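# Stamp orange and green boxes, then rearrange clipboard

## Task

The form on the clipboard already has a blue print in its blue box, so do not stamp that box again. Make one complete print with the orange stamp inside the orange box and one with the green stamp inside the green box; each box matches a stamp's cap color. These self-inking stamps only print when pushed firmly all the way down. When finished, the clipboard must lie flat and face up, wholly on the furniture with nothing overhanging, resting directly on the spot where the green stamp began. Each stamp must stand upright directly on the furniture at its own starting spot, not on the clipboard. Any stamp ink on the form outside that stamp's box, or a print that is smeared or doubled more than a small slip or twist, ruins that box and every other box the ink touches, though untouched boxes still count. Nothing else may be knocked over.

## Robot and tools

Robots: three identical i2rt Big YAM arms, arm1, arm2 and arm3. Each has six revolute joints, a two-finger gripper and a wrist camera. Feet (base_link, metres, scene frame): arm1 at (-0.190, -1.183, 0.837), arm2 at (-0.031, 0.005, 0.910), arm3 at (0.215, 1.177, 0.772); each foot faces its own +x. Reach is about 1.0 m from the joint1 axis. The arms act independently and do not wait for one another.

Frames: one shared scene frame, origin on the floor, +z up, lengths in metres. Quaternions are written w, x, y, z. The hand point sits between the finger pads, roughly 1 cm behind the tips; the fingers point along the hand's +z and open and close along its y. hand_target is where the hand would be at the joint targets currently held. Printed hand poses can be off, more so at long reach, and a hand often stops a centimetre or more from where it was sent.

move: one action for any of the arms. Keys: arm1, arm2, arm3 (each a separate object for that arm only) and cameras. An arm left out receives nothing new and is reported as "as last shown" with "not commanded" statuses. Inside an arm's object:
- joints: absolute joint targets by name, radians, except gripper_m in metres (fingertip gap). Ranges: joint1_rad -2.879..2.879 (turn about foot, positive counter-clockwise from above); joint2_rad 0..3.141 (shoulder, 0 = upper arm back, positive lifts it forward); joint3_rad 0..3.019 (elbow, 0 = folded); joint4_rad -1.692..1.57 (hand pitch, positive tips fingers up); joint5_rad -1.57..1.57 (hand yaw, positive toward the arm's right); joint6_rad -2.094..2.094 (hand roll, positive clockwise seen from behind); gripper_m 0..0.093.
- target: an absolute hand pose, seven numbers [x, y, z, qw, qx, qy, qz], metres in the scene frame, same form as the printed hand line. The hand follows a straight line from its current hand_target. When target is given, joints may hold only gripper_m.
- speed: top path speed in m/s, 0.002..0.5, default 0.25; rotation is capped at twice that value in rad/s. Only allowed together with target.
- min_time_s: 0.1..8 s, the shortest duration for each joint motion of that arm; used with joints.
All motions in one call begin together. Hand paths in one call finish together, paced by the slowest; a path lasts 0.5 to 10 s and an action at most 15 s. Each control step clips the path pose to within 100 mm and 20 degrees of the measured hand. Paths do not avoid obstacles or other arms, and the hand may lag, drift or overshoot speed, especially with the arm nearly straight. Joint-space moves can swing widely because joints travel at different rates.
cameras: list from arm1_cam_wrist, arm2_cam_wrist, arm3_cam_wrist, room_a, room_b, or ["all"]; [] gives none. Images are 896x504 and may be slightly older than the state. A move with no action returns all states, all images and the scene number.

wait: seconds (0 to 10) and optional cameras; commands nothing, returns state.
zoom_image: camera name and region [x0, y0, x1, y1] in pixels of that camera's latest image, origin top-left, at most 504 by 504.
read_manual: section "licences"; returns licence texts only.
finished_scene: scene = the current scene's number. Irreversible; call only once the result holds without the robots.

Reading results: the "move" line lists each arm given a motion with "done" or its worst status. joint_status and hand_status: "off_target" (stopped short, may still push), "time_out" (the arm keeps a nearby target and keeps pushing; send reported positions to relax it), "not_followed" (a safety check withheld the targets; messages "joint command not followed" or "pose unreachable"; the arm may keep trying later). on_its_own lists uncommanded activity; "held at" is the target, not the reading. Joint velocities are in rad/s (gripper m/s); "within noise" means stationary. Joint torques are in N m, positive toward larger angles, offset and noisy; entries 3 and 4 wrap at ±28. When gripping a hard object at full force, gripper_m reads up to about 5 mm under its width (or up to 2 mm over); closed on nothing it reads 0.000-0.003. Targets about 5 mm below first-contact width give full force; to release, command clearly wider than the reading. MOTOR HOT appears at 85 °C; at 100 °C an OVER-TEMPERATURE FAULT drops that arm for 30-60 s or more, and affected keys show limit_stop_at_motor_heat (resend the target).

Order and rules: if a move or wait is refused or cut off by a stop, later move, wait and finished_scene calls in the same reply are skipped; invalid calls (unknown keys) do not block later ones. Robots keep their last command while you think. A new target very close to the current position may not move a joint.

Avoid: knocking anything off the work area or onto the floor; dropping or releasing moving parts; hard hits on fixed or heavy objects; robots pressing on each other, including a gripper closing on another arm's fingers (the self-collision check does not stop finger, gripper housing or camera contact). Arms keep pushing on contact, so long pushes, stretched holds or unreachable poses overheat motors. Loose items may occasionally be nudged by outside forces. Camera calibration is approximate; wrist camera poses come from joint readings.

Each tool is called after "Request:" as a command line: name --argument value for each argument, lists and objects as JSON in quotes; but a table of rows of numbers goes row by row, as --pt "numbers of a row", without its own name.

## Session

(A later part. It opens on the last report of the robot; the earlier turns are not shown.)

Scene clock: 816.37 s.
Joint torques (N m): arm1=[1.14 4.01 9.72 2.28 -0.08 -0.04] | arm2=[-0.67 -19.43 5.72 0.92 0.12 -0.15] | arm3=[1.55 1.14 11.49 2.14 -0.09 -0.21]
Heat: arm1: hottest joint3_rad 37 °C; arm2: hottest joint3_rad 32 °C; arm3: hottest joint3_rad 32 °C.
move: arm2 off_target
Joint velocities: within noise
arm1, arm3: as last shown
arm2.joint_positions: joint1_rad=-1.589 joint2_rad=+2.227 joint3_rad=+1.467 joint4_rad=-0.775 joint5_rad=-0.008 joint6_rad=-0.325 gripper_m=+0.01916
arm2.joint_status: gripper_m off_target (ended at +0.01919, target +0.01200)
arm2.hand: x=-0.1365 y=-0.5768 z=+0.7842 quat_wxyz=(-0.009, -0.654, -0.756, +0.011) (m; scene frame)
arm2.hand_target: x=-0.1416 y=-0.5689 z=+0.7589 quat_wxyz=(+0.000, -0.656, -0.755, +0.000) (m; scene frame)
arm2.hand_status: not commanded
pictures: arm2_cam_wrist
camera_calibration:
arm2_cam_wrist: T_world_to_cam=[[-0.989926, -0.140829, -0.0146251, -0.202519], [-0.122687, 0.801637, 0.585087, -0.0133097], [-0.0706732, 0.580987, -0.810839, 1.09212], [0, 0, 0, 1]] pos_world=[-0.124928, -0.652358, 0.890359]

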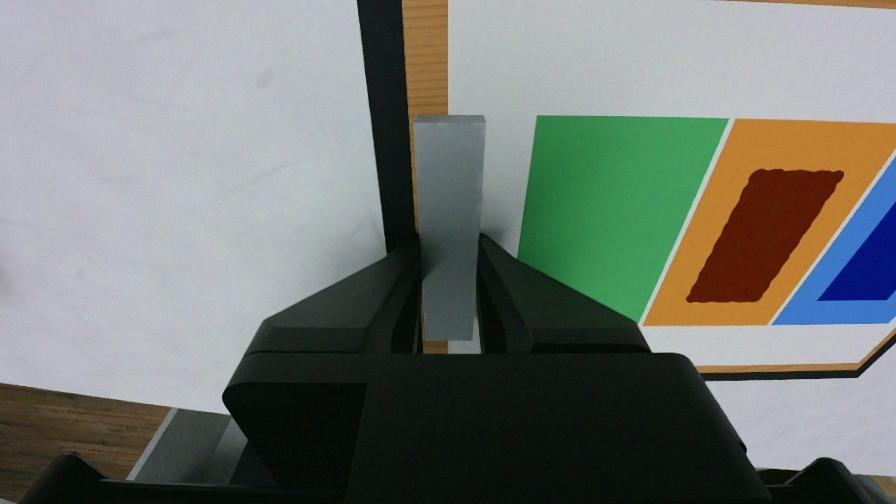

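Request:
move --arm2 '{"target": [-0.139, -0.568, 0.830, 0, 0.656, 0.7547, 0], "speed": 0.05}' --cameras '["arm2_cam_wrist"]'

Scene clock: 824.80 s.
Joint torques (N m): arm1=[1.14 4.07 9.72 2.29 -0.08 -0.04] | arm2=[-0.5 -24.23 5.94 -0.08 0.09 -0.08] | arm3=[1.55 1.79 11.47 2.19 -0.09 -0.19]
Heat: arm1: hottest joint3_rad 37 °C; arm2: hottest joint3_rad 31 °C; arm3: hottest joint3_rad 32 °C.
move: arm2 off_target
Joint velocities: within noise
arm1, arm3: as last shown
arm2.joint_positions: joint1_rad=-1.589 joint2_rad=+2.164 joint3_rad=+1.463 joint4_rad=-0.874 joint5_rad=-0.007 joint6_rad=-0.325 gripper_m=+0.01916
arm2.joint_status: not commanded
arm2.hand: x=-0.1344 y=-0.5654 z=+0.8181 quat_wxyz=(+0.002, -0.654, -0.756, -0.006) (m; scene frame)
arm2.hand_target: x=-0.1389 y=-0.5680 z=+0.8300 quat_wxyz=(+0.000, -0.656, -0.755, +0.000) (m; scene frame)
arm2.hand_status: off_target (0.013 m and 0.8 deg from the pose sent, 0.047 m and 1.7 deg at the start)
pictures: arm2_cam_wrist
camera_calibration:
arm2_cam_wrist: T_world_to_cam=[[-0.989726, -0.140531, -0.0263315, -0.188592], [-0.126788, 0.777534, 0.615927, -0.0814534], [-0.066083, 0.612938, -0.787363, 1.11264], [0, 0, 0, 1]] pos_world=[-0.123456, -0.645147, 0.921252]

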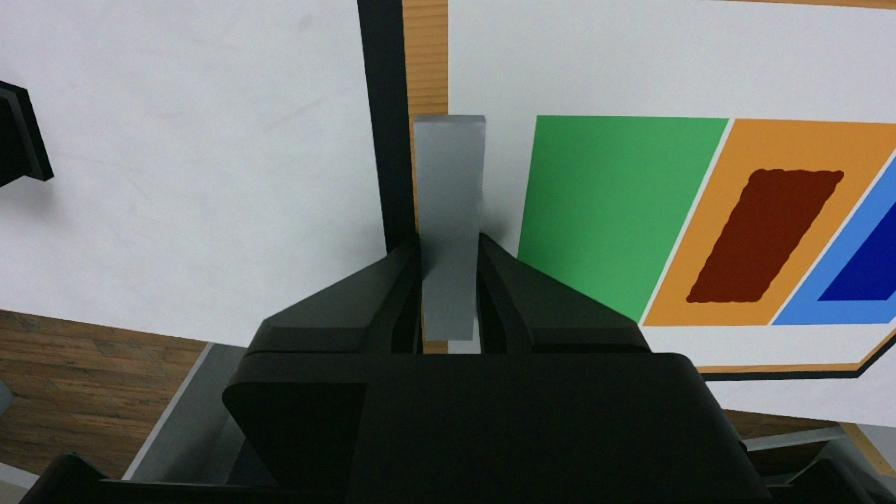

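Request:
move --arm2 '{"target": [-0.137, -0.565, 1.060, 0, 0.656, 0.7547, 0], "speed": 0.1}' --cameras '["arm2_cam_wrist", "room_a", "room_b"]'

Scene clock: 833.23 s.
Joint torques (N m): arm1=[1.2 4.01 9.73 2.28 -0.08 -0.03] | arm2=[-0.26 -22.48 11.11 -0.23 0.1 -0.1] | arm3=[1.49 1.44 11.67 2.22 -0.11 -0.18]
Heat: arm1: hottest joint3_rad 37 °C; arm2: hottest joint3_rad 32 °C; arm3: hottest joint3_rad 32 °C.
move: arm2 off_target
Joint velocities: within noise
arm1, arm3: as last shown
arm2.joint_positions: joint1_rad=-1.589 joint2_rad=+1.890 joint3_rad=+1.643 joint4_rad=-1.369 joint5_rad=-0.007 joint6_rad=-0.325 gripper_m=+0.01916
arm2.joint_status: not commanded
arm2.hand: x=-0.1309 y=-0.5513 z=+1.0342 quat_wxyz=(+0.012, -0.654, -0.756, -0.023) (m; scene frame)
arm2.hand_target: x=-0.1367 y=-0.5639 z=+1.0601 quat_wxyz=(+0.000, -0.656, -0.755, +0.000) (m; scene frame)
arm2.hand_status: off_target (0.030 m and 3.0 deg from the pose sent, 0.242 m and 0.8 deg at the start)
pictures: arm2_cam_wrist, room_a, room_b
camera_calibration:
arm2_cam_wrist: T_world_to_cam=[[-0.989516, -0.13911, -0.0388026, -0.163751], [-0.131142, 0.752969, 0.644856, -0.269094], [-0.0604888, 0.643184, -0.763319, 1.26693], [0, 0, 0, 1]] pos_world=[-0.120689, -0.635026, 1.13424]

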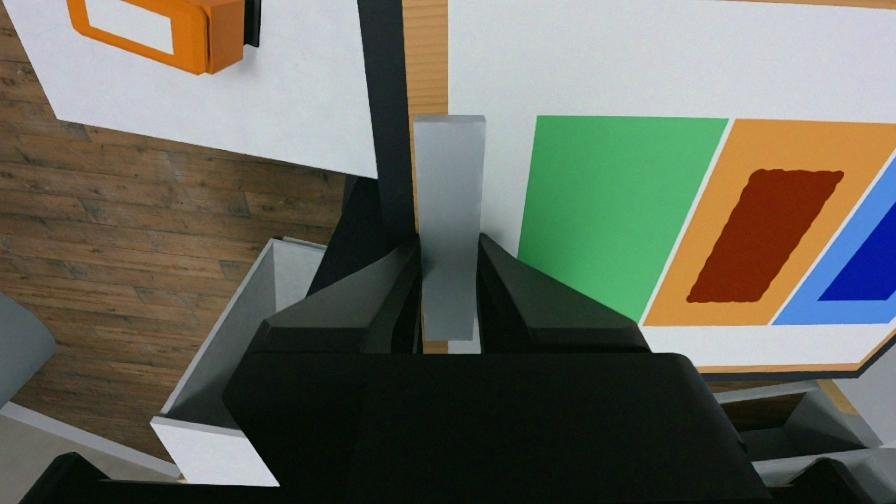

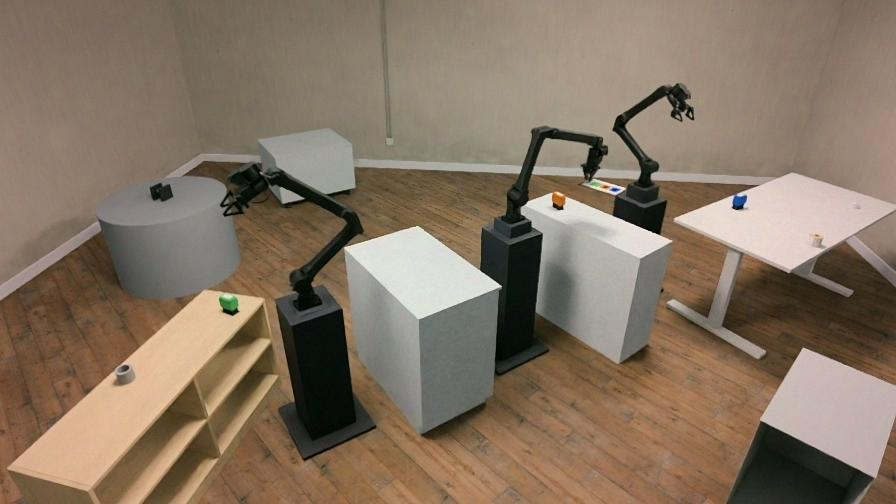

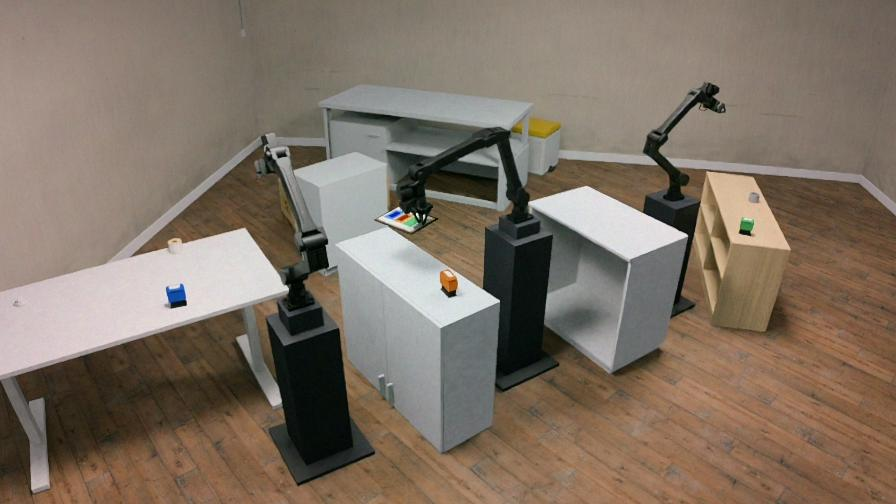

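Request:
move --arm2 '{"joints": {"joint1_rad": 1.714, "joint6_rad": 0.19}, "min_time_s": 6}' --cameras '["arm2_cam_wrist", "room_a", "room_b"]'

Scene clock: 871.57 s.
Joint torques (N m): arm1=[1.2 4.01 9.73 2.28 -0.08 -0.04] | arm2=[-0.44 -22.59 11.14 -0.2 0.16 0.06] | arm3=[1.67 1.49 11.48 2.26 -0.03 -0.21]
Heat: arm1: hottest joint3_rad 37 °C; arm2: hottest joint3_rad 34 °C; arm3: hottest joint3_rad 32 °C.
move: arm2 done
Joint velocities: within noise
arm1, arm3: as last shown
arm2.joint_positions: joint1_rad=+1.724 joint2_rad=+1.890 joint3_rad=+1.643 joint4_rad=-1.369 joint5_rad=-0.008 joint6_rad=+0.178 gripper_m=+0.01916
arm2.joint_status: all done
arm2.hand: x=-0.0261 y=+0.5686 z=+1.0427 quat_wxyz=(+0.016, +0.638, -0.770, +0.011) (m; scene frame)
arm2.hand_target: x=-0.0195 y=+0.5816 z=+1.0687 quat_wxyz=(-0.002, +0.629, -0.777, -0.008) (m; scene frame)
arm2.hand_status: not commanded
pictures: arm2_cam_wrist, room_a, room_b
camera_calibration:
arm2_cam_wrist: T_world_to_cam=[[0.98127, -0.191132, -0.0240386, 0.161664], [-0.132251, -0.759135, 0.637357, -0.236533], [-0.140068, -0.62224, -0.770194, 1.284], [0, 0, 0, 1]] pos_world=[-0.0100708, 0.650294, 1.14357]

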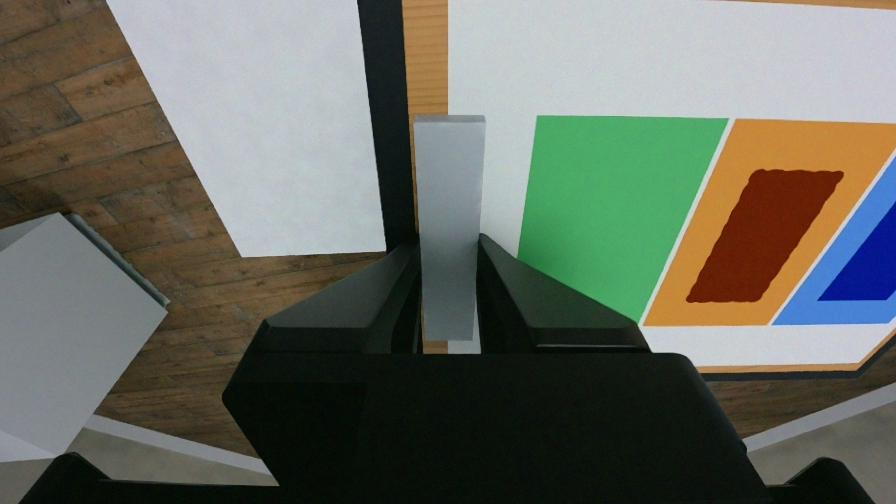

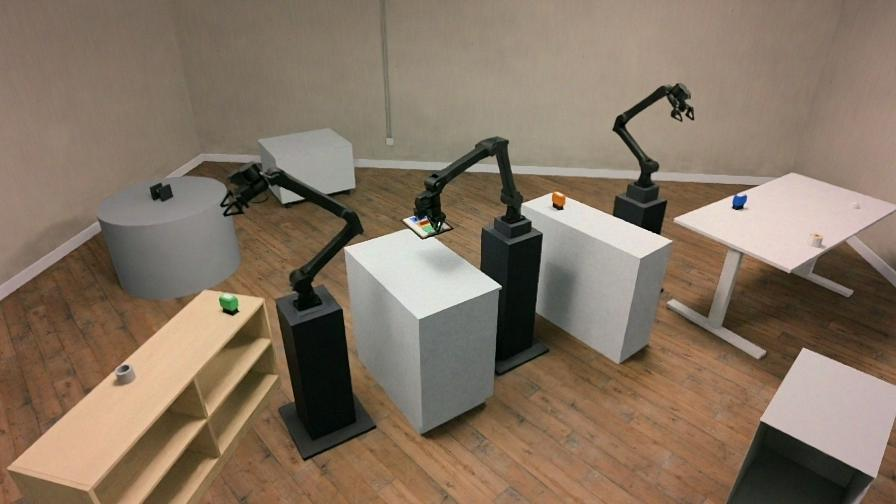

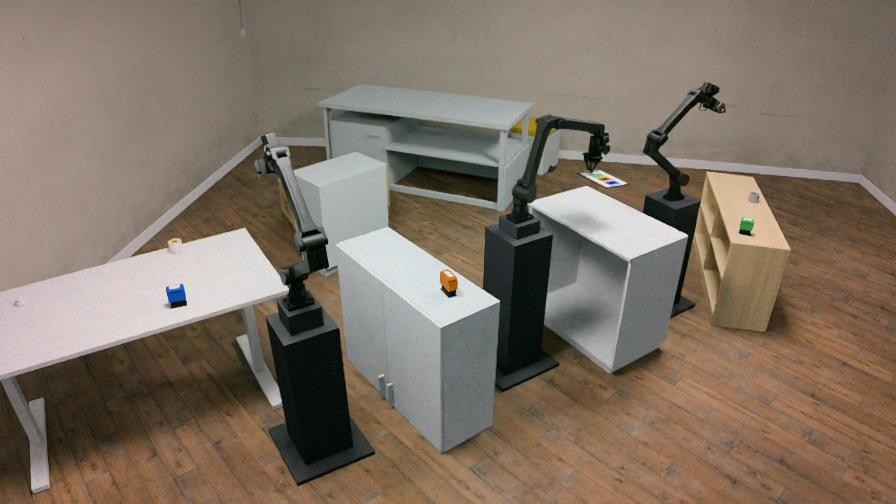

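Request:
move --arm2 '{"target": [-0.025, 0.602, 0.850, 0, 0.6293, -0.7771, 0], "speed": 0.1}' --cameras '["arm2_cam_wrist", "room_a", "room_b"]'

Scene clock: 916.27 s.
Joint torques (N m): arm1=[1.14 4.01 9.72 2.28 -0.07 -0.04] | arm2=[0.32 -22.77 6.45 0.75 0.25 0.02] | arm3=[1.85 1.2 11.34 2.43 -0.05 -0.19]
Heat: arm1: hottest joint3_rad 37 °C; arm2: hottest joint3_rad 35 °C; arm3: hottest joint3_rad 32 °C.
move: arm2 done
Joint velocities: within noise
arm1, arm3: as last shown
arm2.joint_positions: joint1_rad=+1.724 joint2_rad=+2.154 joint3_rad=+1.529 joint4_rad=-0.963 joint5_rad=-0.003 joint6_rad=+0.190 gripper_m=+0.01916
arm2.joint_status: not commanded
arm2.hand: x=-0.0255 y=+0.5982 z=+0.8530 quat_wxyz=(+0.005, +0.633, -0.774, +0.002) (m; scene frame)
arm2.hand_target: x=-0.0250 y=+0.6020 z=+0.8501 quat_wxyz=(+0.000, +0.629, -0.777, +0.000) (m; scene frame)
arm2.hand_status: done (0.005 m and 0.9 deg from the pose sent, 0.196 m and 2.5 deg at the start)
pictures: arm2_cam_wrist, room_a, room_b
camera_calibration:
arm2_cam_wrist: T_world_to_cam=[[0.979154, -0.201684, -0.0241248, 0.168571], [-0.144403, -0.774701, 0.615619, -0.0655047], [-0.14285, -0.599302, -0.787675, 1.15753], [0, 0, 0, 1]] pos_world=[-0.00916219, 0.676963, 0.956153]

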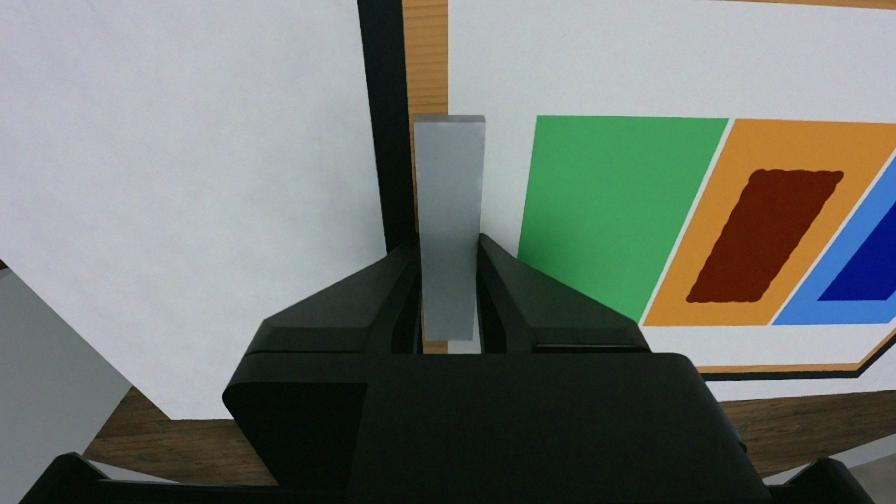

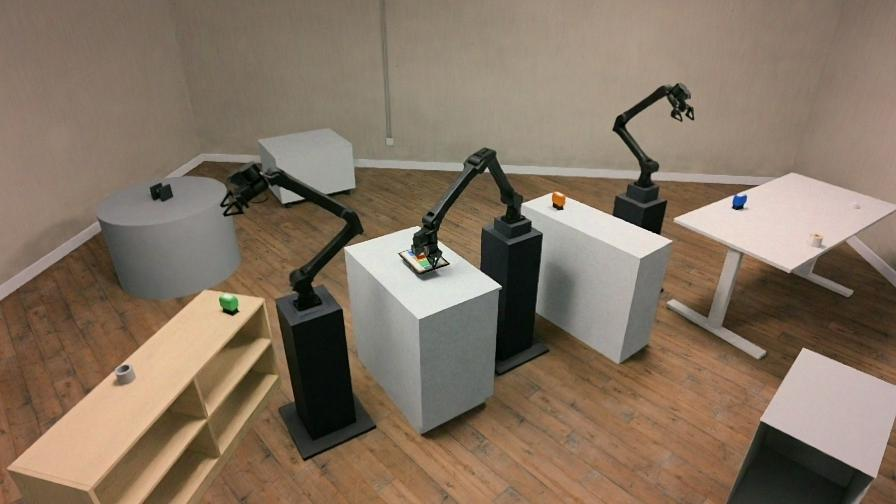

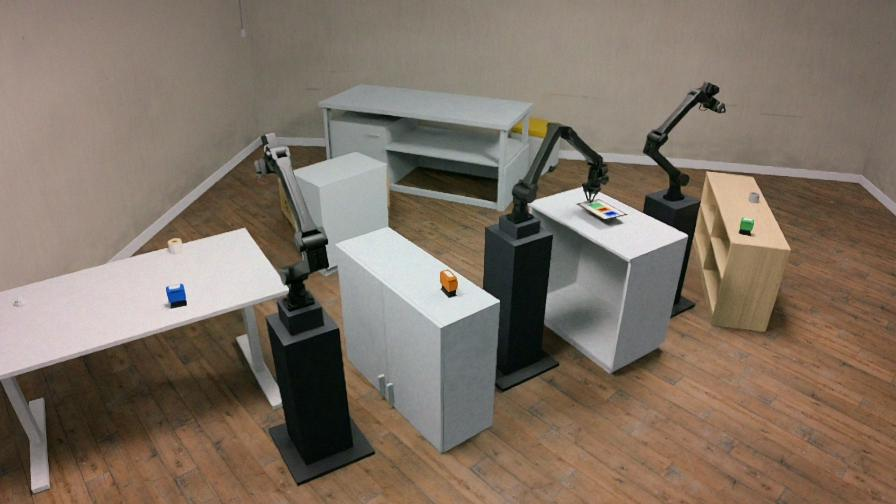

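Request:
move --arm2 '{"target": [-0.025, 0.602, 0.815, 0, 0.6293, -0.7771, 0], "speed": 0.05}'

Request:
move --arm2 '{"target": [-0.025, 0.602, 0.800, 0, 0.6293, -0.7771, 0], "speed": 0.04}' --cameras '["arm2_cam_wrist"]'

Scene clock: 924.93 s.
Joint torques (N m): arm1=[1.2 3.96 9.73 2.28 -0.07 -0.04] | arm2=[0.21 -22.65 6.02 0.8 0.25 0.04] | arm3=[1.2 1.2 11.49 2.4 -0.09 -0.24]
Heat: arm1: hottest joint3_rad 37 °C; arm2: hottest joint3_rad 35 °C; arm3: hottest joint3_rad 32 °C.
move: arm2 done
Joint velocities: within noise
arm1.joint_positions: joint1_rad=+0.023 joint2_rad=+0.597 joint3_rad=+1.331 joint4_rad=-1.319 joint5_rad=+0.149 joint6_rad=+0.062 gripper_m=+0.09396
arm1.joint_status: not commanded
arm1.hand: x=-0.4150 y=-1.1212 z=+1.3581 quat_wxyz=(-0.083, +0.869, -0.126, -0.472) (m; scene frame)
arm1.hand_target: x=-0.4125 y=-1.1215 z=+1.3724 quat_wxyz=(-0.083, +0.861, -0.127, -0.486) (m; scene frame)
arm1.hand_status: not commanded
arm2.joint_positions: joint1_rad=+1.724 joint2_rad=+2.207 joint3_rad=+1.521 joint4_rad=-0.898 joint5_rad=-0.003 joint6_rad=+0.190 gripper_m=+0.01916
arm2.joint_status: not commanded
arm2.hand: x=-0.0256 y=+0.5996 z=+0.8200 quat_wxyz=(+0.004, +0.633, -0.774, +0.000) (m; scene frame)
arm2.hand_target: x=-0.0250 y=+0.6019 z=+0.8150 quat_wxyz=(+0.000, +0.629, -0.777, +0.000) (m; scene frame)
arm2.hand_status: done (0.006 m and 0.7 deg from the pose sent, 0.038 m and 0.9 deg at the start)
arm3.joint_positions: joint1_rad=+1.487 joint2_rad=+0.640 joint3_rad=+1.350 joint4_rad=-1.140 joint5_rad=+0.002 joint6_rad=+0.008 gripper_m=+0.09396
arm3.joint_status: not commanded
arm3.hand: x=+0.2877 y=+1.4378 z=+1.3304 quat_wxyz=(-0.429, +0.508, -0.669, -0.332) (m; scene frame)
arm3.hand_target: x=+0.2833 y=+1.4358 z=+1.3448 quat_wxyz=(-0.438, +0.510, -0.657, -0.342) (m; scene frame)
arm3.hand_status: not commanded
pictures: none

Scene clock: 926.00 s.
Joint torques (N m): arm1=[1.2 4.01 9.73 2.29 -0.08 -0.04] | arm2=[0.26 -22.95 5.85 0.83 0.24 0.02] | arm3=[0.97 1.9 11.47 2.32 -0.07 -0.16]
Heat: arm1: hottest joint3_rad 37 °C; arm2: hottest joint3_rad 35 °C; arm3: hottest joint3_rad 32 °C.
move: arm2 done
Joint velocities: within noise
arm1, arm3: as last shown
arm2.joint_positions: joint1_rad=+1.724 joint2_rad=+2.230 joint3_rad=+1.521 joint4_rad=-0.872 joint5_rad=-0.003 joint6_rad=+0.190 gripper_m=+0.01916
arm2.joint_status: not commanded
arm2.hand: x=-0.0257 y=+0.6008 z=+0.8066 quat_wxyz=(+0.003, +0.633, -0.774, -0.001) (m; scene frame)
arm2.hand_target: x=-0.0250 y=+0.6020 z=+0.8002 quat_wxyz=(+0.000, +0.629, -0.777, +0.000) (m; scene frame)
arm2.hand_status: done (0.007 m and 0.7 deg from the pose sent, 0.020 m and 0.7 deg at the start)
pictures: arm2_cam_wrist
camera_calibration:
arm2_cam_wrist: T_world_to_cam=[[0.979154, -0.201526, -0.0253712, 0.168989], [-0.144496, -0.778894, 0.610283, -0.0281076], [-0.142749, -0.593895, -0.791777, 1.1227], [0, 0, 0, 1]] pos_world=[-0.00926279, 0.678931, 0.910372]

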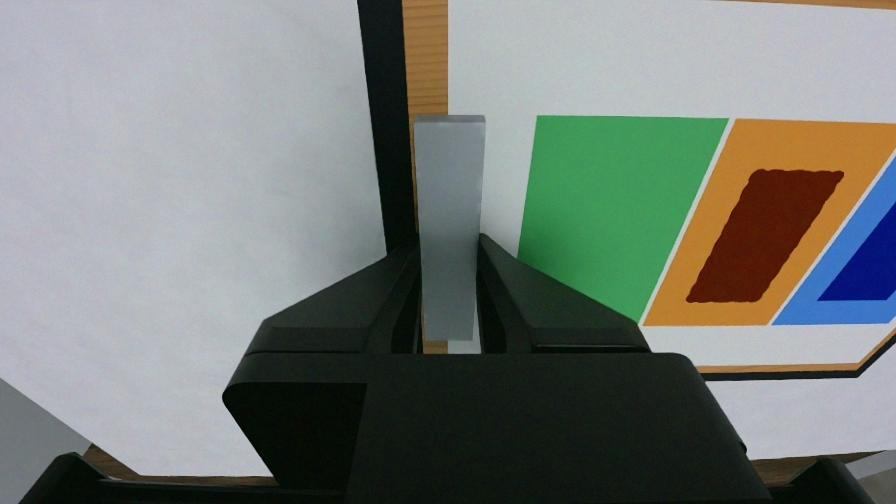

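Request:
move --arm2 '{"target": [-0.025, 0.602, 0.790, 0, 0.6293, -0.7771, 0], "speed": 0.04}' --cameras '["arm2_cam_wrist"]'

Request:
move --arm2 '{"target": [-0.025, 0.602, 0.781, 0, 0.6293, -0.7771, 0], "speed": 0.04}' --cameras '["arm2_cam_wrist"]'

Scene clock: 941.90 s.
Joint torques (N m): arm1=[1.2 4.01 9.73 2.29 -0.08 -0.04] | arm2=[0.44 -21.71 5.75 1.03 0.24 0.03] | arm3=[1.85 1.26 11.47 2.15 -0.11 -0.2]
Heat: arm1: hottest joint3_rad 37 °C; arm2: hottest joint3_rad 34 °C; arm3: hottest joint3_rad 32 °C.
move: arm2 off_target
Joint velocities: within noise
arm1, arm3: as last shown
arm2.joint_positions: joint1_rad=+1.724 joint2_rad=+2.233 joint3_rad=+1.521 joint4_rad=-0.857 joint5_rad=-0.003 joint6_rad=+0.190 gripper_m=+0.01916
arm2.joint_status: not commanded
arm2.hand: x=-0.0256 y=+0.6037 z=+0.8047 quat_wxyz=(-0.001, +0.633, -0.774, -0.005) (m; scene frame)
arm2.hand_target: x=-0.0251 y=+0.6018 z=+0.7904 quat_wxyz=(+0.000, +0.629, -0.777, +0.000) (m; scene frame)
arm2.hand_status: off_target (0.015 m and 0.9 deg from the pose sent, 0.017 m and 0.7 deg at the start)
pictures: arm2_cam_wrist
camera_calibration:
arm2_cam_wrist: T_world_to_cam=[[0.979167, -0.201171, -0.0276003, 0.171077], [-0.1445, -0.78583, 0.601324, -0.0132463], [-0.142658, -0.584808, -0.798529, 1.12271], [0, 0, 0, 1]] pos_world=[-0.00926329, 0.680578, 0.909204]

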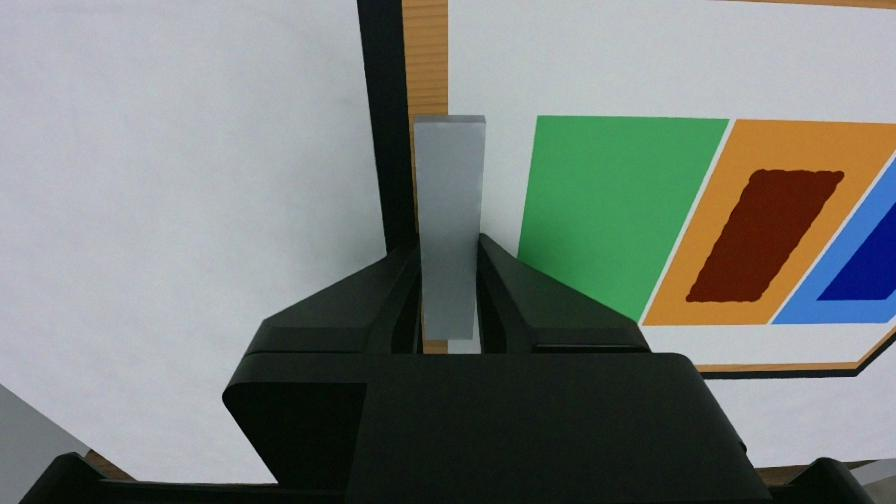

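Scene clock: 942.87 s.
Joint torques (N m): arm1=[1.14 4.01 9.7 2.28 -0.08 -0.04] | arm2=[0.26 -20.6 5.61 1.29 0.22 0] | arm3=[1.03 1.14 11.54 2.22 -0.09 -0.21]
Heat: arm1: hottest joint3_rad 37 °C; arm2: hottest joint3_rad 34 °C; arm3: hottest joint3_rad 32 °C.
move: arm2 off_target
Joint velocities: within noise
arm1, arm3: as last shown
arm2.joint_positions: joint1_rad=+1.724 joint2_rad=+2.236 joint3_rad=+1.521 joint4_rad=-0.848 joint5_rad=-0.002 joint6_rad=+0.191 gripper_m=+0.01916
arm2.joint_status: not commanded
arm2.hand: x=-0.0256 y=+0.6054 z=+0.8034 quat_wxyz=(-0.003, +0.633, -0.774, -0.008) (m; scene frame)
arm2.hand_target: x=-0.0250 y=+0.6013 z=+0.7817 quat_wxyz=(+0.000, +0.629, -0.777, +0.000) (m; scene frame)
arm2.hand_status: off_target (0.023 m and 1.1 deg from the pose sent, 0.024 m and 0.8 deg at the start)
pictures: arm2_cam_wrist
camera_calibration:
arm2_cam_wrist: T_world_to_cam=[[0.978854, -0.202561, -0.0285437, 0.172951], [-0.145988, -0.789481, 0.59616, -0.00483434], [-0.143293, -0.579386, -0.802358, 1.12245], [0, 0, 0, 1]] pos_world=[-0.00916062, 0.681546, 0.908423]

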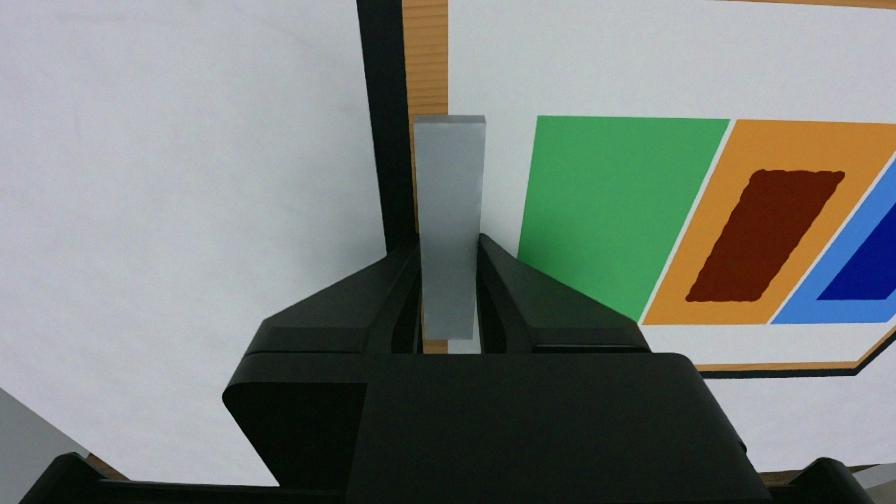

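Request:
move --arm2 '{"joints": {"gripper_m": 0.055}}' --cameras '["arm2_cam_wrist"]'

Scene clock: 947.97 s.
Joint torques (N m): arm1=[1.14 4.01 9.73 2.29 -0.08 -0.04] | arm2=[0.56 -20.78 5.67 0.9 0.11 0.01] | arm3=[1.14 1.32 11.45 2.28 -0.07 -0.21]
Heat: arm1: hottest joint3_rad 37 °C; arm2: hottest joint3_rad 33 °C; arm3: hottest joint3_rad 32 °C.
move: arm2 done
Joint velocities: within noise
arm1, arm3: as last shown
arm2.joint_positions: joint1_rad=+1.724 joint2_rad=+2.237 joint3_rad=+1.521 joint4_rad=-0.839 joint5_rad=+0.001 joint6_rad=+0.192 gripper_m=+0.05484
arm2.joint_status: all done
arm2.hand: x=-0.0252 y=+0.6075 z=+0.8030 quat_wxyz=(-0.007, +0.633, -0.774, -0.010) (m; scene frame)
arm2.hand_target: x=-0.0251 y=+0.6012 z=+0.7816 quat_wxyz=(+0.000, +0.629, -0.777, +0.000) (m; scene frame)
arm2.hand_status: not commanded
pictures: arm2_cam_wrist
camera_calibration:
arm2_cam_wrist: T_world_to_cam=[[0.978918, -0.202432, -0.027231, 0.171949], [-0.147939, -0.794611, 0.588818, 0.00612055], [-0.140833, -0.572376, -0.807807, 1.12362], [0, 0, 0, 1]] pos_world=[-0.00917517, 0.682805, 0.908748]

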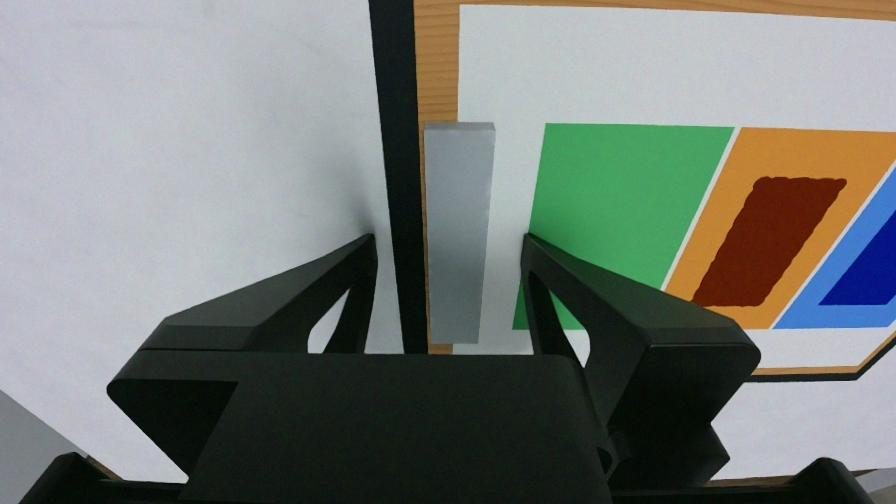

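Request:
move --arm2 '{"target": [-0.025, 0.602, 0.880, 0, 0.6293, -0.7771, 0], "speed": 0.1}'

Request:
move --arm2 '{"target": [-0.025, 0.575, 1.080, 0, 0.6293, -0.7771, 0], "speed": 0.2}' --cameras '["arm2_cam_wrist"]'

Scene clock: 954.67 s.
Joint torques (N m): arm1=[1.14 4.01 9.72 2.29 -0.08 -0.04] | arm2=[0.32 -23.41 8.24 -0.12 0.1 0] | arm3=[1.55 1.49 11.36 2.24 -0.05 -0.17]
Heat: arm1: hottest joint3_rad 37 °C; arm2: hottest joint3_rad 33 °C; arm3: hottest joint3_rad 32 °C.
move: arm2 off_target
Joint velocities: within noise
arm1, arm3: as last shown
arm2.joint_positions: joint1_rad=+1.724 joint2_rad=+2.122 joint3_rad=+1.521 joint4_rad=-0.997 joint5_rad=+0.001 joint6_rad=+0.192 gripper_m=+0.05491
arm2.joint_status: not commanded
arm2.hand: x=-0.0251 y=+0.5916 z=+0.8684 quat_wxyz=(+0.007, +0.633, -0.774, +0.007) (m; scene frame)
arm2.hand_target: x=-0.0251 y=+0.6018 z=+0.8801 quat_wxyz=(+0.000, +0.629, -0.777, +0.000) (m; scene frame)
arm2.hand_status: off_target (0.016 m and 1.3 deg from the pose sent, 0.077 m and 1.5 deg at the start)
pictures: none

Scene clock: 956.47 s.
Joint torques (N m): arm1=[1.2 4.01 9.72 2.29 -0.08 -0.03] | arm2=[0.32 -20.01 10.39 -0.21 0.11 0.01] | arm3=[2.02 1.14 11.51 2.19 -0.07 -0.23]
Heat: arm1: hottest joint3_rad 37 °C; arm2: hottest joint3_rad 33 °C; arm3: hottest joint3_rad 32 °C.
move: arm2 off_target
Joint velocities: within noise
arm1, arm3: as last shown
arm2.joint_positions: joint1_rad=+1.724 joint2_rad=+1.856 joint3_rad=+1.662 joint4_rad=-1.407 joint5_rad=+0.001 joint6_rad=+0.193 gripper_m=+0.05491
arm2.joint_status: not commanded
arm2.hand: x=-0.0247 y=+0.5648 z=+1.0679 quat_wxyz=(+0.008, +0.632, -0.775, +0.008) (m; scene frame)
arm2.hand_target: x=-0.0251 y=+0.5745 z=+1.0800 quat_wxyz=(+0.000, +0.629, -0.777, +0.000) (m; scene frame)
arm2.hand_status: off_target (0.016 m and 1.4 deg from the pose sent, 0.212 m and 1.2 deg at the start)
pictures: arm2_cam_wrist
camera_calibration:
arm2_cam_wrist: T_world_to_cam=[[0.978797, -0.204074, -0.0176366, 0.160641], [-0.148446, -0.766039, 0.625418, -0.239046], [-0.141142, -0.609539, -0.780091, 1.30469], [0, 0, 0, 1]] pos_world=[-0.00857375, 0.644925, 1.17012]

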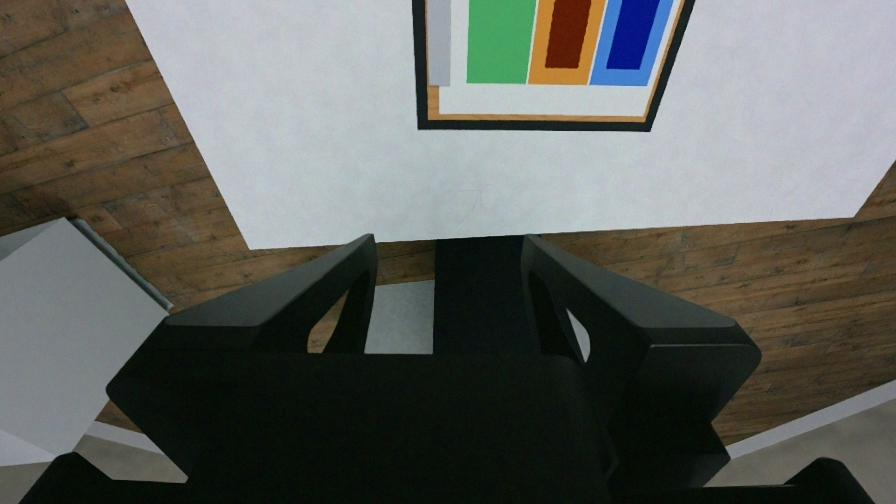

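Request:
move --arm2 '{"joints": {"joint1_rad": 0.2, "joint2_rad": 0.65, "joint3_rad": 1.38, "joint4_rad": -1.2, "joint6_rad": 0.0}, "min_time_s": 4}' --arm3 '{"joints": {"joint1_rad": -1.745, "joint6_rad": -0.14, "gripper_m": 0.055}, "min_time_s": 5}' --cameras '["arm3_cam_wrist"]'

Scene clock: 977.90 s.
Joint torques (N m): arm1=[1.14 4.01 9.73 2.29 -0.08 -0.04] | arm2=[-0.79 1.26 6.74 2.71 0.03 -0.19] | arm3=[-0.38 1.14 11.43 2.22 -0.03 -0.18]
Heat: arm1: hottest joint3_rad 37 °C; arm2: hottest joint3_rad 34 °C; arm3: hottest joint3_rad 32 °C.
move: arm2 done; arm3 done
Joint velocities: within noise
arm1: as last shown
arm2.joint_positions: joint1_rad=+0.212 joint2_rad=+0.646 joint3_rad=+1.382 joint4_rad=-1.221 joint5_rad=+0.002 joint6_rad=+0.011 gripper_m=+0.05491
arm2.joint_status: all done
arm2.hand: x=+0.2335 y=+0.0130 z=+1.4634 quat_wxyz=(-0.515, +0.014, -0.857, -0.018) (m; scene frame)
arm2.hand_target: x=+0.2380 y=+0.0099 z=+1.4659 quat_wxyz=(-0.522, +0.013, -0.853, -0.012) (m; scene frame)
arm2.hand_status: not commanded
arm3.joint_positions: joint1_rad=-1.732 joint2_rad=+0.640 joint3_rad=+1.350 joint4_rad=-1.140 joint5_rad=+0.001 joint6_rad=-0.132 gripper_m=+0.05507
arm3.joint_status: all done
arm3.hand: x=+0.1244 y=+0.9159 z=+1.3271 quat_wxyz=(-0.279, -0.655, -0.532, +0.459) (m; scene frame)
arm3.hand_target: x=+0.1222 y=+0.9198 z=+1.3415 quat_wxyz=(-0.282, -0.649, -0.525, +0.473) (m; scene frame)
arm3.hand_status: not commanded
pictures: arm3_cam_wrist
camera_calibration:
arm3_cam_wrist: T_world_to_cam=[[-0.952992, 0.284142, 0.10521, -0.278788], [0.202391, 0.855369, -0.476846, -0.172023], [-0.225486, -0.433136, -0.872668, 1.70615], [0, 0, 0, 1]] pos_world=[0.153847, 0.965356, 1.43621]

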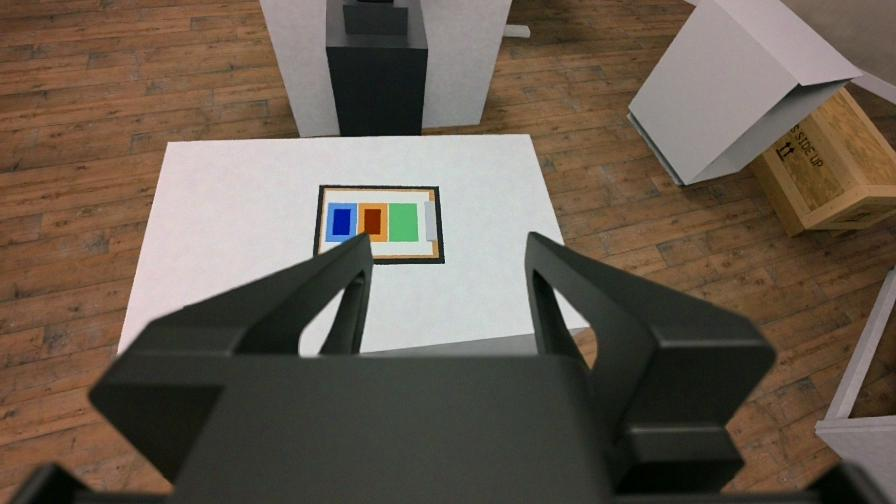

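Request:
move --arm3 '{"target": [-0.012, 0.592, 1.000, 0, 0.7771, 0.6293, 0], "speed": 0.2}' --cameras '["arm3_cam_wrist"]'

Scene clock: 994.43 s.
Joint torques (N m): arm1=[1.14 4.01 9.73 2.29 -0.08 -0.03] | arm2=[-0.97 1.08 6.76 2.66 0.05 -0.22] | arm3=[-1.03 -17.96 14.38 0.02 0.08 -0.18]
Heat: arm1: hottest joint3_rad 37 °C; arm2: hottest joint3_rad 33 °C; arm3: hottest joint3_rad 32 °C.
move: arm3 off_target
Joint velocities: within noise
arm1.joint_positions: joint1_rad=+0.023 joint2_rad=+0.597 joint3_rad=+1.331 joint4_rad=-1.319 joint5_rad=+0.149 joint6_rad=+0.062 gripper_m=+0.09396
arm1.joint_status: not commanded
arm1.hand: x=-0.4150 y=-1.1212 z=+1.3581 quat_wxyz=(-0.083, +0.869, -0.126, -0.472) (m; scene frame)
arm1.hand_target: x=-0.4125 y=-1.1215 z=+1.3724 quat_wxyz=(-0.083, +0.861, -0.127, -0.486) (m; scene frame)
arm1.hand_status: not commanded
arm2: as last shown
arm3.joint_positions: joint1_rad=-1.752 joint2_rad=+2.001 joint3_rad=+2.047 joint4_rad=-1.644 joint5_rad=-0.005 joint6_rad=-0.155 gripper_m=+0.05507
arm3.joint_status: not commanded
arm3.hand: x=-0.0008 y=+0.5991 z=+0.9847 quat_wxyz=(+0.008, -0.776, -0.631, -0.015) (m; scene frame)
arm3.hand_target: x=-0.0118 y=+0.5929 z=+1.0000 quat_wxyz=(+0.000, -0.777, -0.629, +0.001) (m; scene frame)
arm3.hand_status: off_target (0.020 m and 1.9 deg from the pose sent, 0.480 m and 65.0 deg at the start)
pictures: arm3_cam_wrist
camera_calibration:
arm3_cam_wrist: T_world_to_cam=[[-0.975098, 0.221603, -0.00867829, -0.122444], [0.169353, 0.769311, 0.61602, -1.06349], [0.143188, 0.59921, -0.787683, 0.540045], [0, 0, 0, 1]] pos_world=[-0.0166191, 0.521685, 1.07945]

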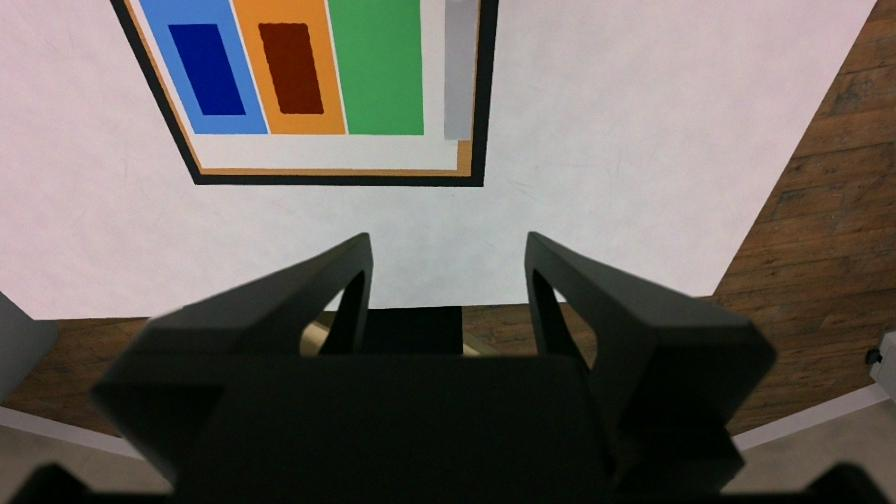

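Request:
move --arm3 '{"target": [-0.016, 0.580, 0.870, 0, 0.7826, 0.6225, 0], "speed": 0.12}' --cameras '["arm3_cam_wrist"]'

Scene clock: 1015.67 s.
Joint torques (N m): arm1=[1.14 3.96 9.72 2.29 -0.07 -0.04] | arm2=[-0.67 1.2 6.79 2.73 0.04 -0.2] | arm3=[-0.44 -18.14 9.81 0.88 0.07 -0.09]
Heat: arm1: hottest joint3_rad 37 °C; arm2: hottest joint3_rad 33 °C; arm3: hottest joint3_rad 33 °C.
move: arm3 done
Joint velocities: within noise
arm1, arm2: as last shown
arm3.joint_positions: joint1_rad=-1.752 joint2_rad=+2.069 joint3_rad=+1.865 joint4_rad=-1.369 joint5_rad=-0.005 joint6_rad=-0.151 gripper_m=+0.05507
arm3.joint_status: not commanded
arm3.hand: x=-0.0079 y=+0.5815 z=+0.8741 quat_wxyz=(+0.002, -0.777, -0.630, -0.004) (m; scene frame)
arm3.hand_target: x=-0.0161 y=+0.5802 z=+0.8700 quat_wxyz=(+0.000, -0.783, -0.622, +0.000) (m; scene frame)
arm3.hand_status: done (0.009 m and 1.1 deg from the pose sent, 0.117 m and 2.3 deg at the start)
pictures: arm3_cam_wrist
camera_calibration:
arm3_cam_wrist: T_world_to_cam=[[-0.974332, 0.225062, -0.00493291, -0.131713], [0.177769, 0.782668, 0.596514, -0.971229], [0.138114, 0.580326, -0.802587, 0.488463], [0, 0, 0, 1]] pos_world=[-0.0231404, 0.506326, 0.970737]

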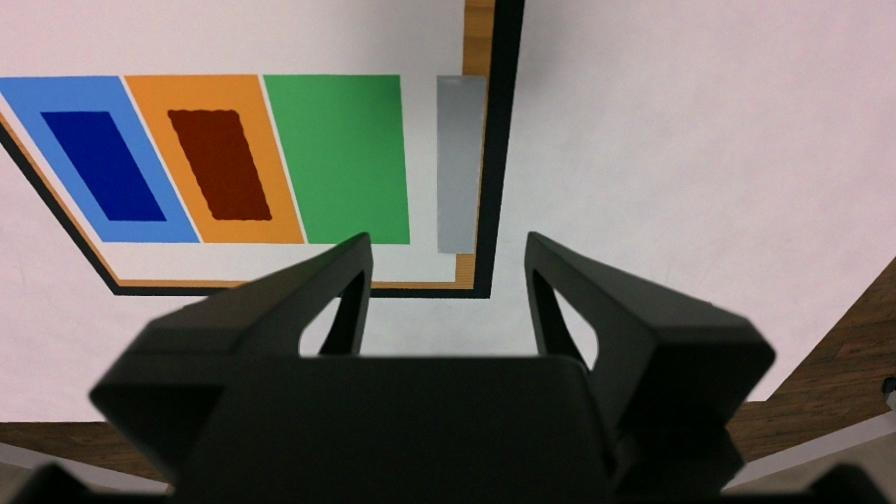

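Request:
move --arm3 '{"target": [-0.025, 0.583, 0.830, 0, 0.7826, 0.6225, 0], "speed": 0.06}' --cameras '["arm3_cam_wrist"]'

Scene clock: 1038.23 s.
Joint torques (N m): arm1=[1.14 4.01 9.72 2.29 -0.08 -0.04] | arm2=[-0.79 1.38 6.78 2.76 0.04 -0.22] | arm3=[-0.44 -17.96 9.37 0.91 0.05 -0.18]
Heat: arm1: hottest joint3_rad 37 °C; arm2: hottest joint3_rad 33 °C; arm3: hottest joint3_rad 33 °C.
move: arm3 off_target
Joint velocities: within noise
arm1, arm2: as last shown
arm3.joint_positions: joint1_rad=-1.765 joint2_rad=+2.096 joint3_rad=+1.810 joint4_rad=-1.282 joint5_rad=-0.005 joint6_rad=-0.151 gripper_m=+0.05507
arm3.joint_status: not commanded
arm3.hand: x=-0.0165 y=+0.5831 z=+0.8368 quat_wxyz=(+0.000, -0.781, -0.624, -0.001) (m; scene frame)
arm3.hand_target: x=-0.0250 y=+0.5832 z=+0.8301 quat_wxyz=(+0.000, -0.783, -0.622, +0.000) (m; scene frame)
arm3.hand_status: off_target (0.011 m and 0.3 deg from the pose sent, 0.047 m and 1.1 deg at the start)
pictures: arm3_cam_wrist
camera_calibration:
arm3_cam_wrist: T_world_to_cam=[[-0.971245, 0.238047, -0.00415538, -0.148798], [0.189418, 0.783173, 0.59225, -0.945278], [0.144238, 0.574433, -0.805743, 0.465051], [0, 0, 0, 1]] pos_world=[-0.0325449, 0.508597, 0.933934]

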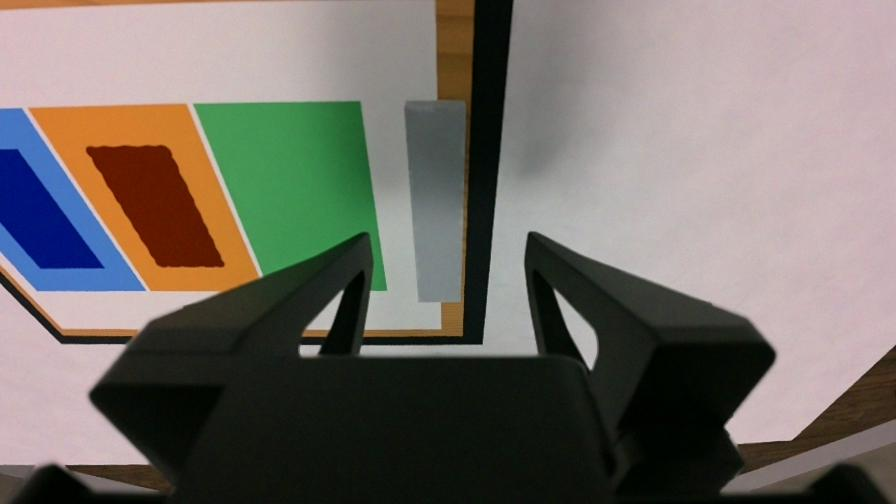

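Request:
move --arm3 '{"target": [-0.024, 0.583, 0.800, 0, 0.7826, 0.6225, 0], "speed": 0.05}' --cameras '["arm3_cam_wrist"]'

Request:
move --arm3 '{"target": [-0.024, 0.583, 0.785, 0, 0.7826, 0.6225, 0], "speed": 0.04}' --cameras '["arm3_cam_wrist"]'

Scene clock: 1052.03 s.
Joint torques (N m): arm1=[1.14 4.01 9.72 2.29 -0.07 -0.04] | arm2=[-0.79 1.14 6.78 2.74 0.07 -0.2] | arm3=[-0.79 -17.67 9.06 1.1 0.03 -0.18]
Heat: arm1: hottest joint3_rad 37 °C; arm2: hottest joint3_rad 33 °C; arm3: hottest joint3_rad 32 °C.
move: arm3 off_target
Joint velocities: within noise
arm1, arm2: as last shown
arm3.joint_positions: joint1_rad=-1.765 joint2_rad=+2.119 joint3_rad=+1.775 joint4_rad=-1.218 joint5_rad=-0.005 joint6_rad=-0.151 gripper_m=+0.05507
arm3.joint_status: not commanded
arm3.hand: x=-0.0169 y=+0.5821 z=+0.8102 quat_wxyz=(-0.002, -0.781, -0.625, +0.001) (m; scene frame)
arm3.hand_target: x=-0.0239 y=+0.5832 z=+0.8001 quat_wxyz=(+0.000, -0.783, -0.622, +0.000) (m; scene frame)
arm3.hand_status: off_target (0.013 m and 0.4 deg from the pose sent, 0.038 m and 0.3 deg at the start)
pictures: arm3_cam_wrist
camera_calibration:
arm3_cam_wrist: T_world_to_cam=[[-0.971353, 0.237605, -0.00410998, -0.148827], [0.18992, 0.786573, 0.587565, -0.926857], [0.142841, 0.569953, -0.809166, 0.449543], [0, 0, 0, 1]] pos_world=[-0.0327483, 0.508184, 0.907733]

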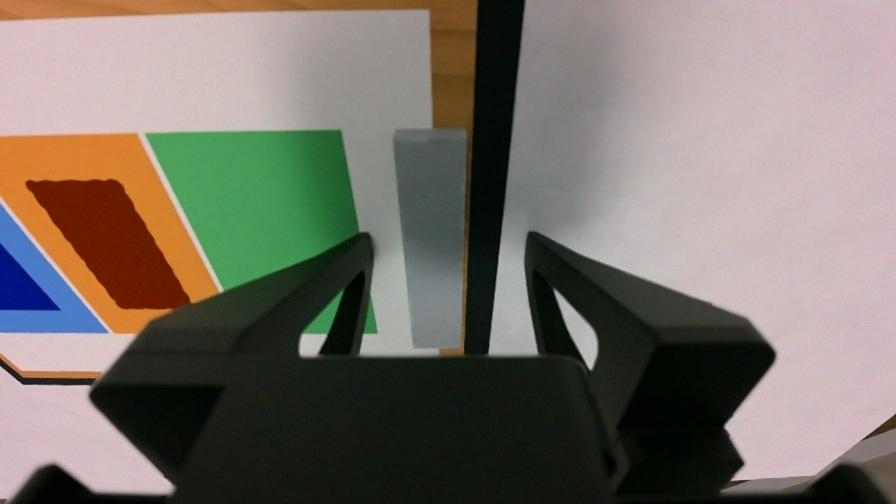

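Scene clock: 1053.00 s.
Joint torques (N m): arm1=[1.2 4.01 9.72 2.28 -0.08 -0.04] | arm2=[-1.03 1.14 6.8 2.71 0.05 -0.22] | arm3=[-0.44 -16.26 7.97 1.58 0.04 -0.14]
Heat: arm1: hottest joint3_rad 37 °C; arm2: hottest joint3_rad 33 °C; arm3: hottest joint3_rad 32 °C.
move: arm3 off_target
Joint velocities: within noise
arm1, arm2: as last shown
arm3.joint_positions: joint1_rad=-1.765 joint2_rad=+2.119 joint3_rad=+1.770 joint4_rad=-1.209 joint5_rad=-0.005 joint6_rad=-0.156 gripper_m=+0.05507
arm3.joint_status: not commanded
arm3.hand: x=-0.0171 y=+0.5816 z=+0.8086 quat_wxyz=(-0.003, -0.780, -0.626, +0.003) (m; scene frame)
arm3.hand_target: x=-0.0236 y=+0.5838 z=+0.7855 quat_wxyz=(+0.000, -0.783, -0.622, +0.000) (m; scene frame)
arm3.hand_status: off_target (0.025 m and 0.7 deg from the pose sent, 0.026 m and 0.4 deg at the start)
pictures: arm3_cam_wrist
camera_calibration:
arm3_cam_wrist: T_world_to_cam=[[-0.972345, 0.233524, -0.0034894, -0.147017], [0.187656, 0.790081, 0.583573, -0.924281], [0.139035, 0.566779, -0.812053, 0.452751], [0, 0, 0, 1]] pos_world=[-0.0324524, 0.507978, 0.90653]

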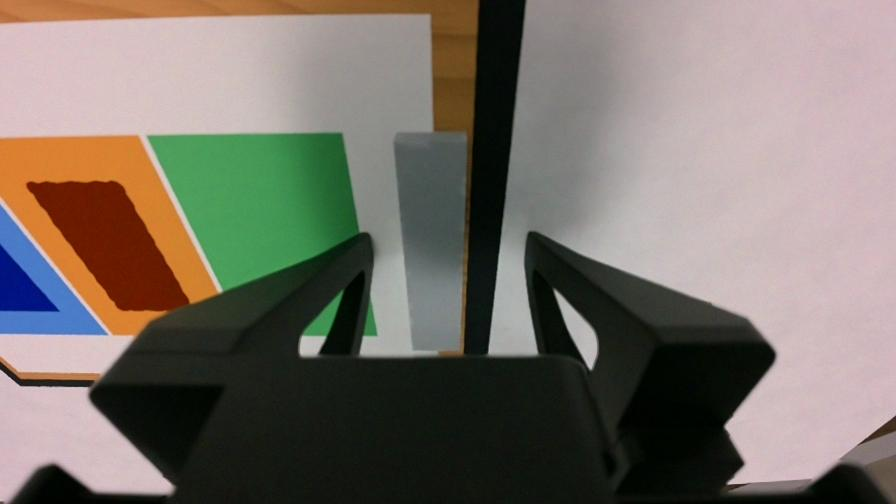

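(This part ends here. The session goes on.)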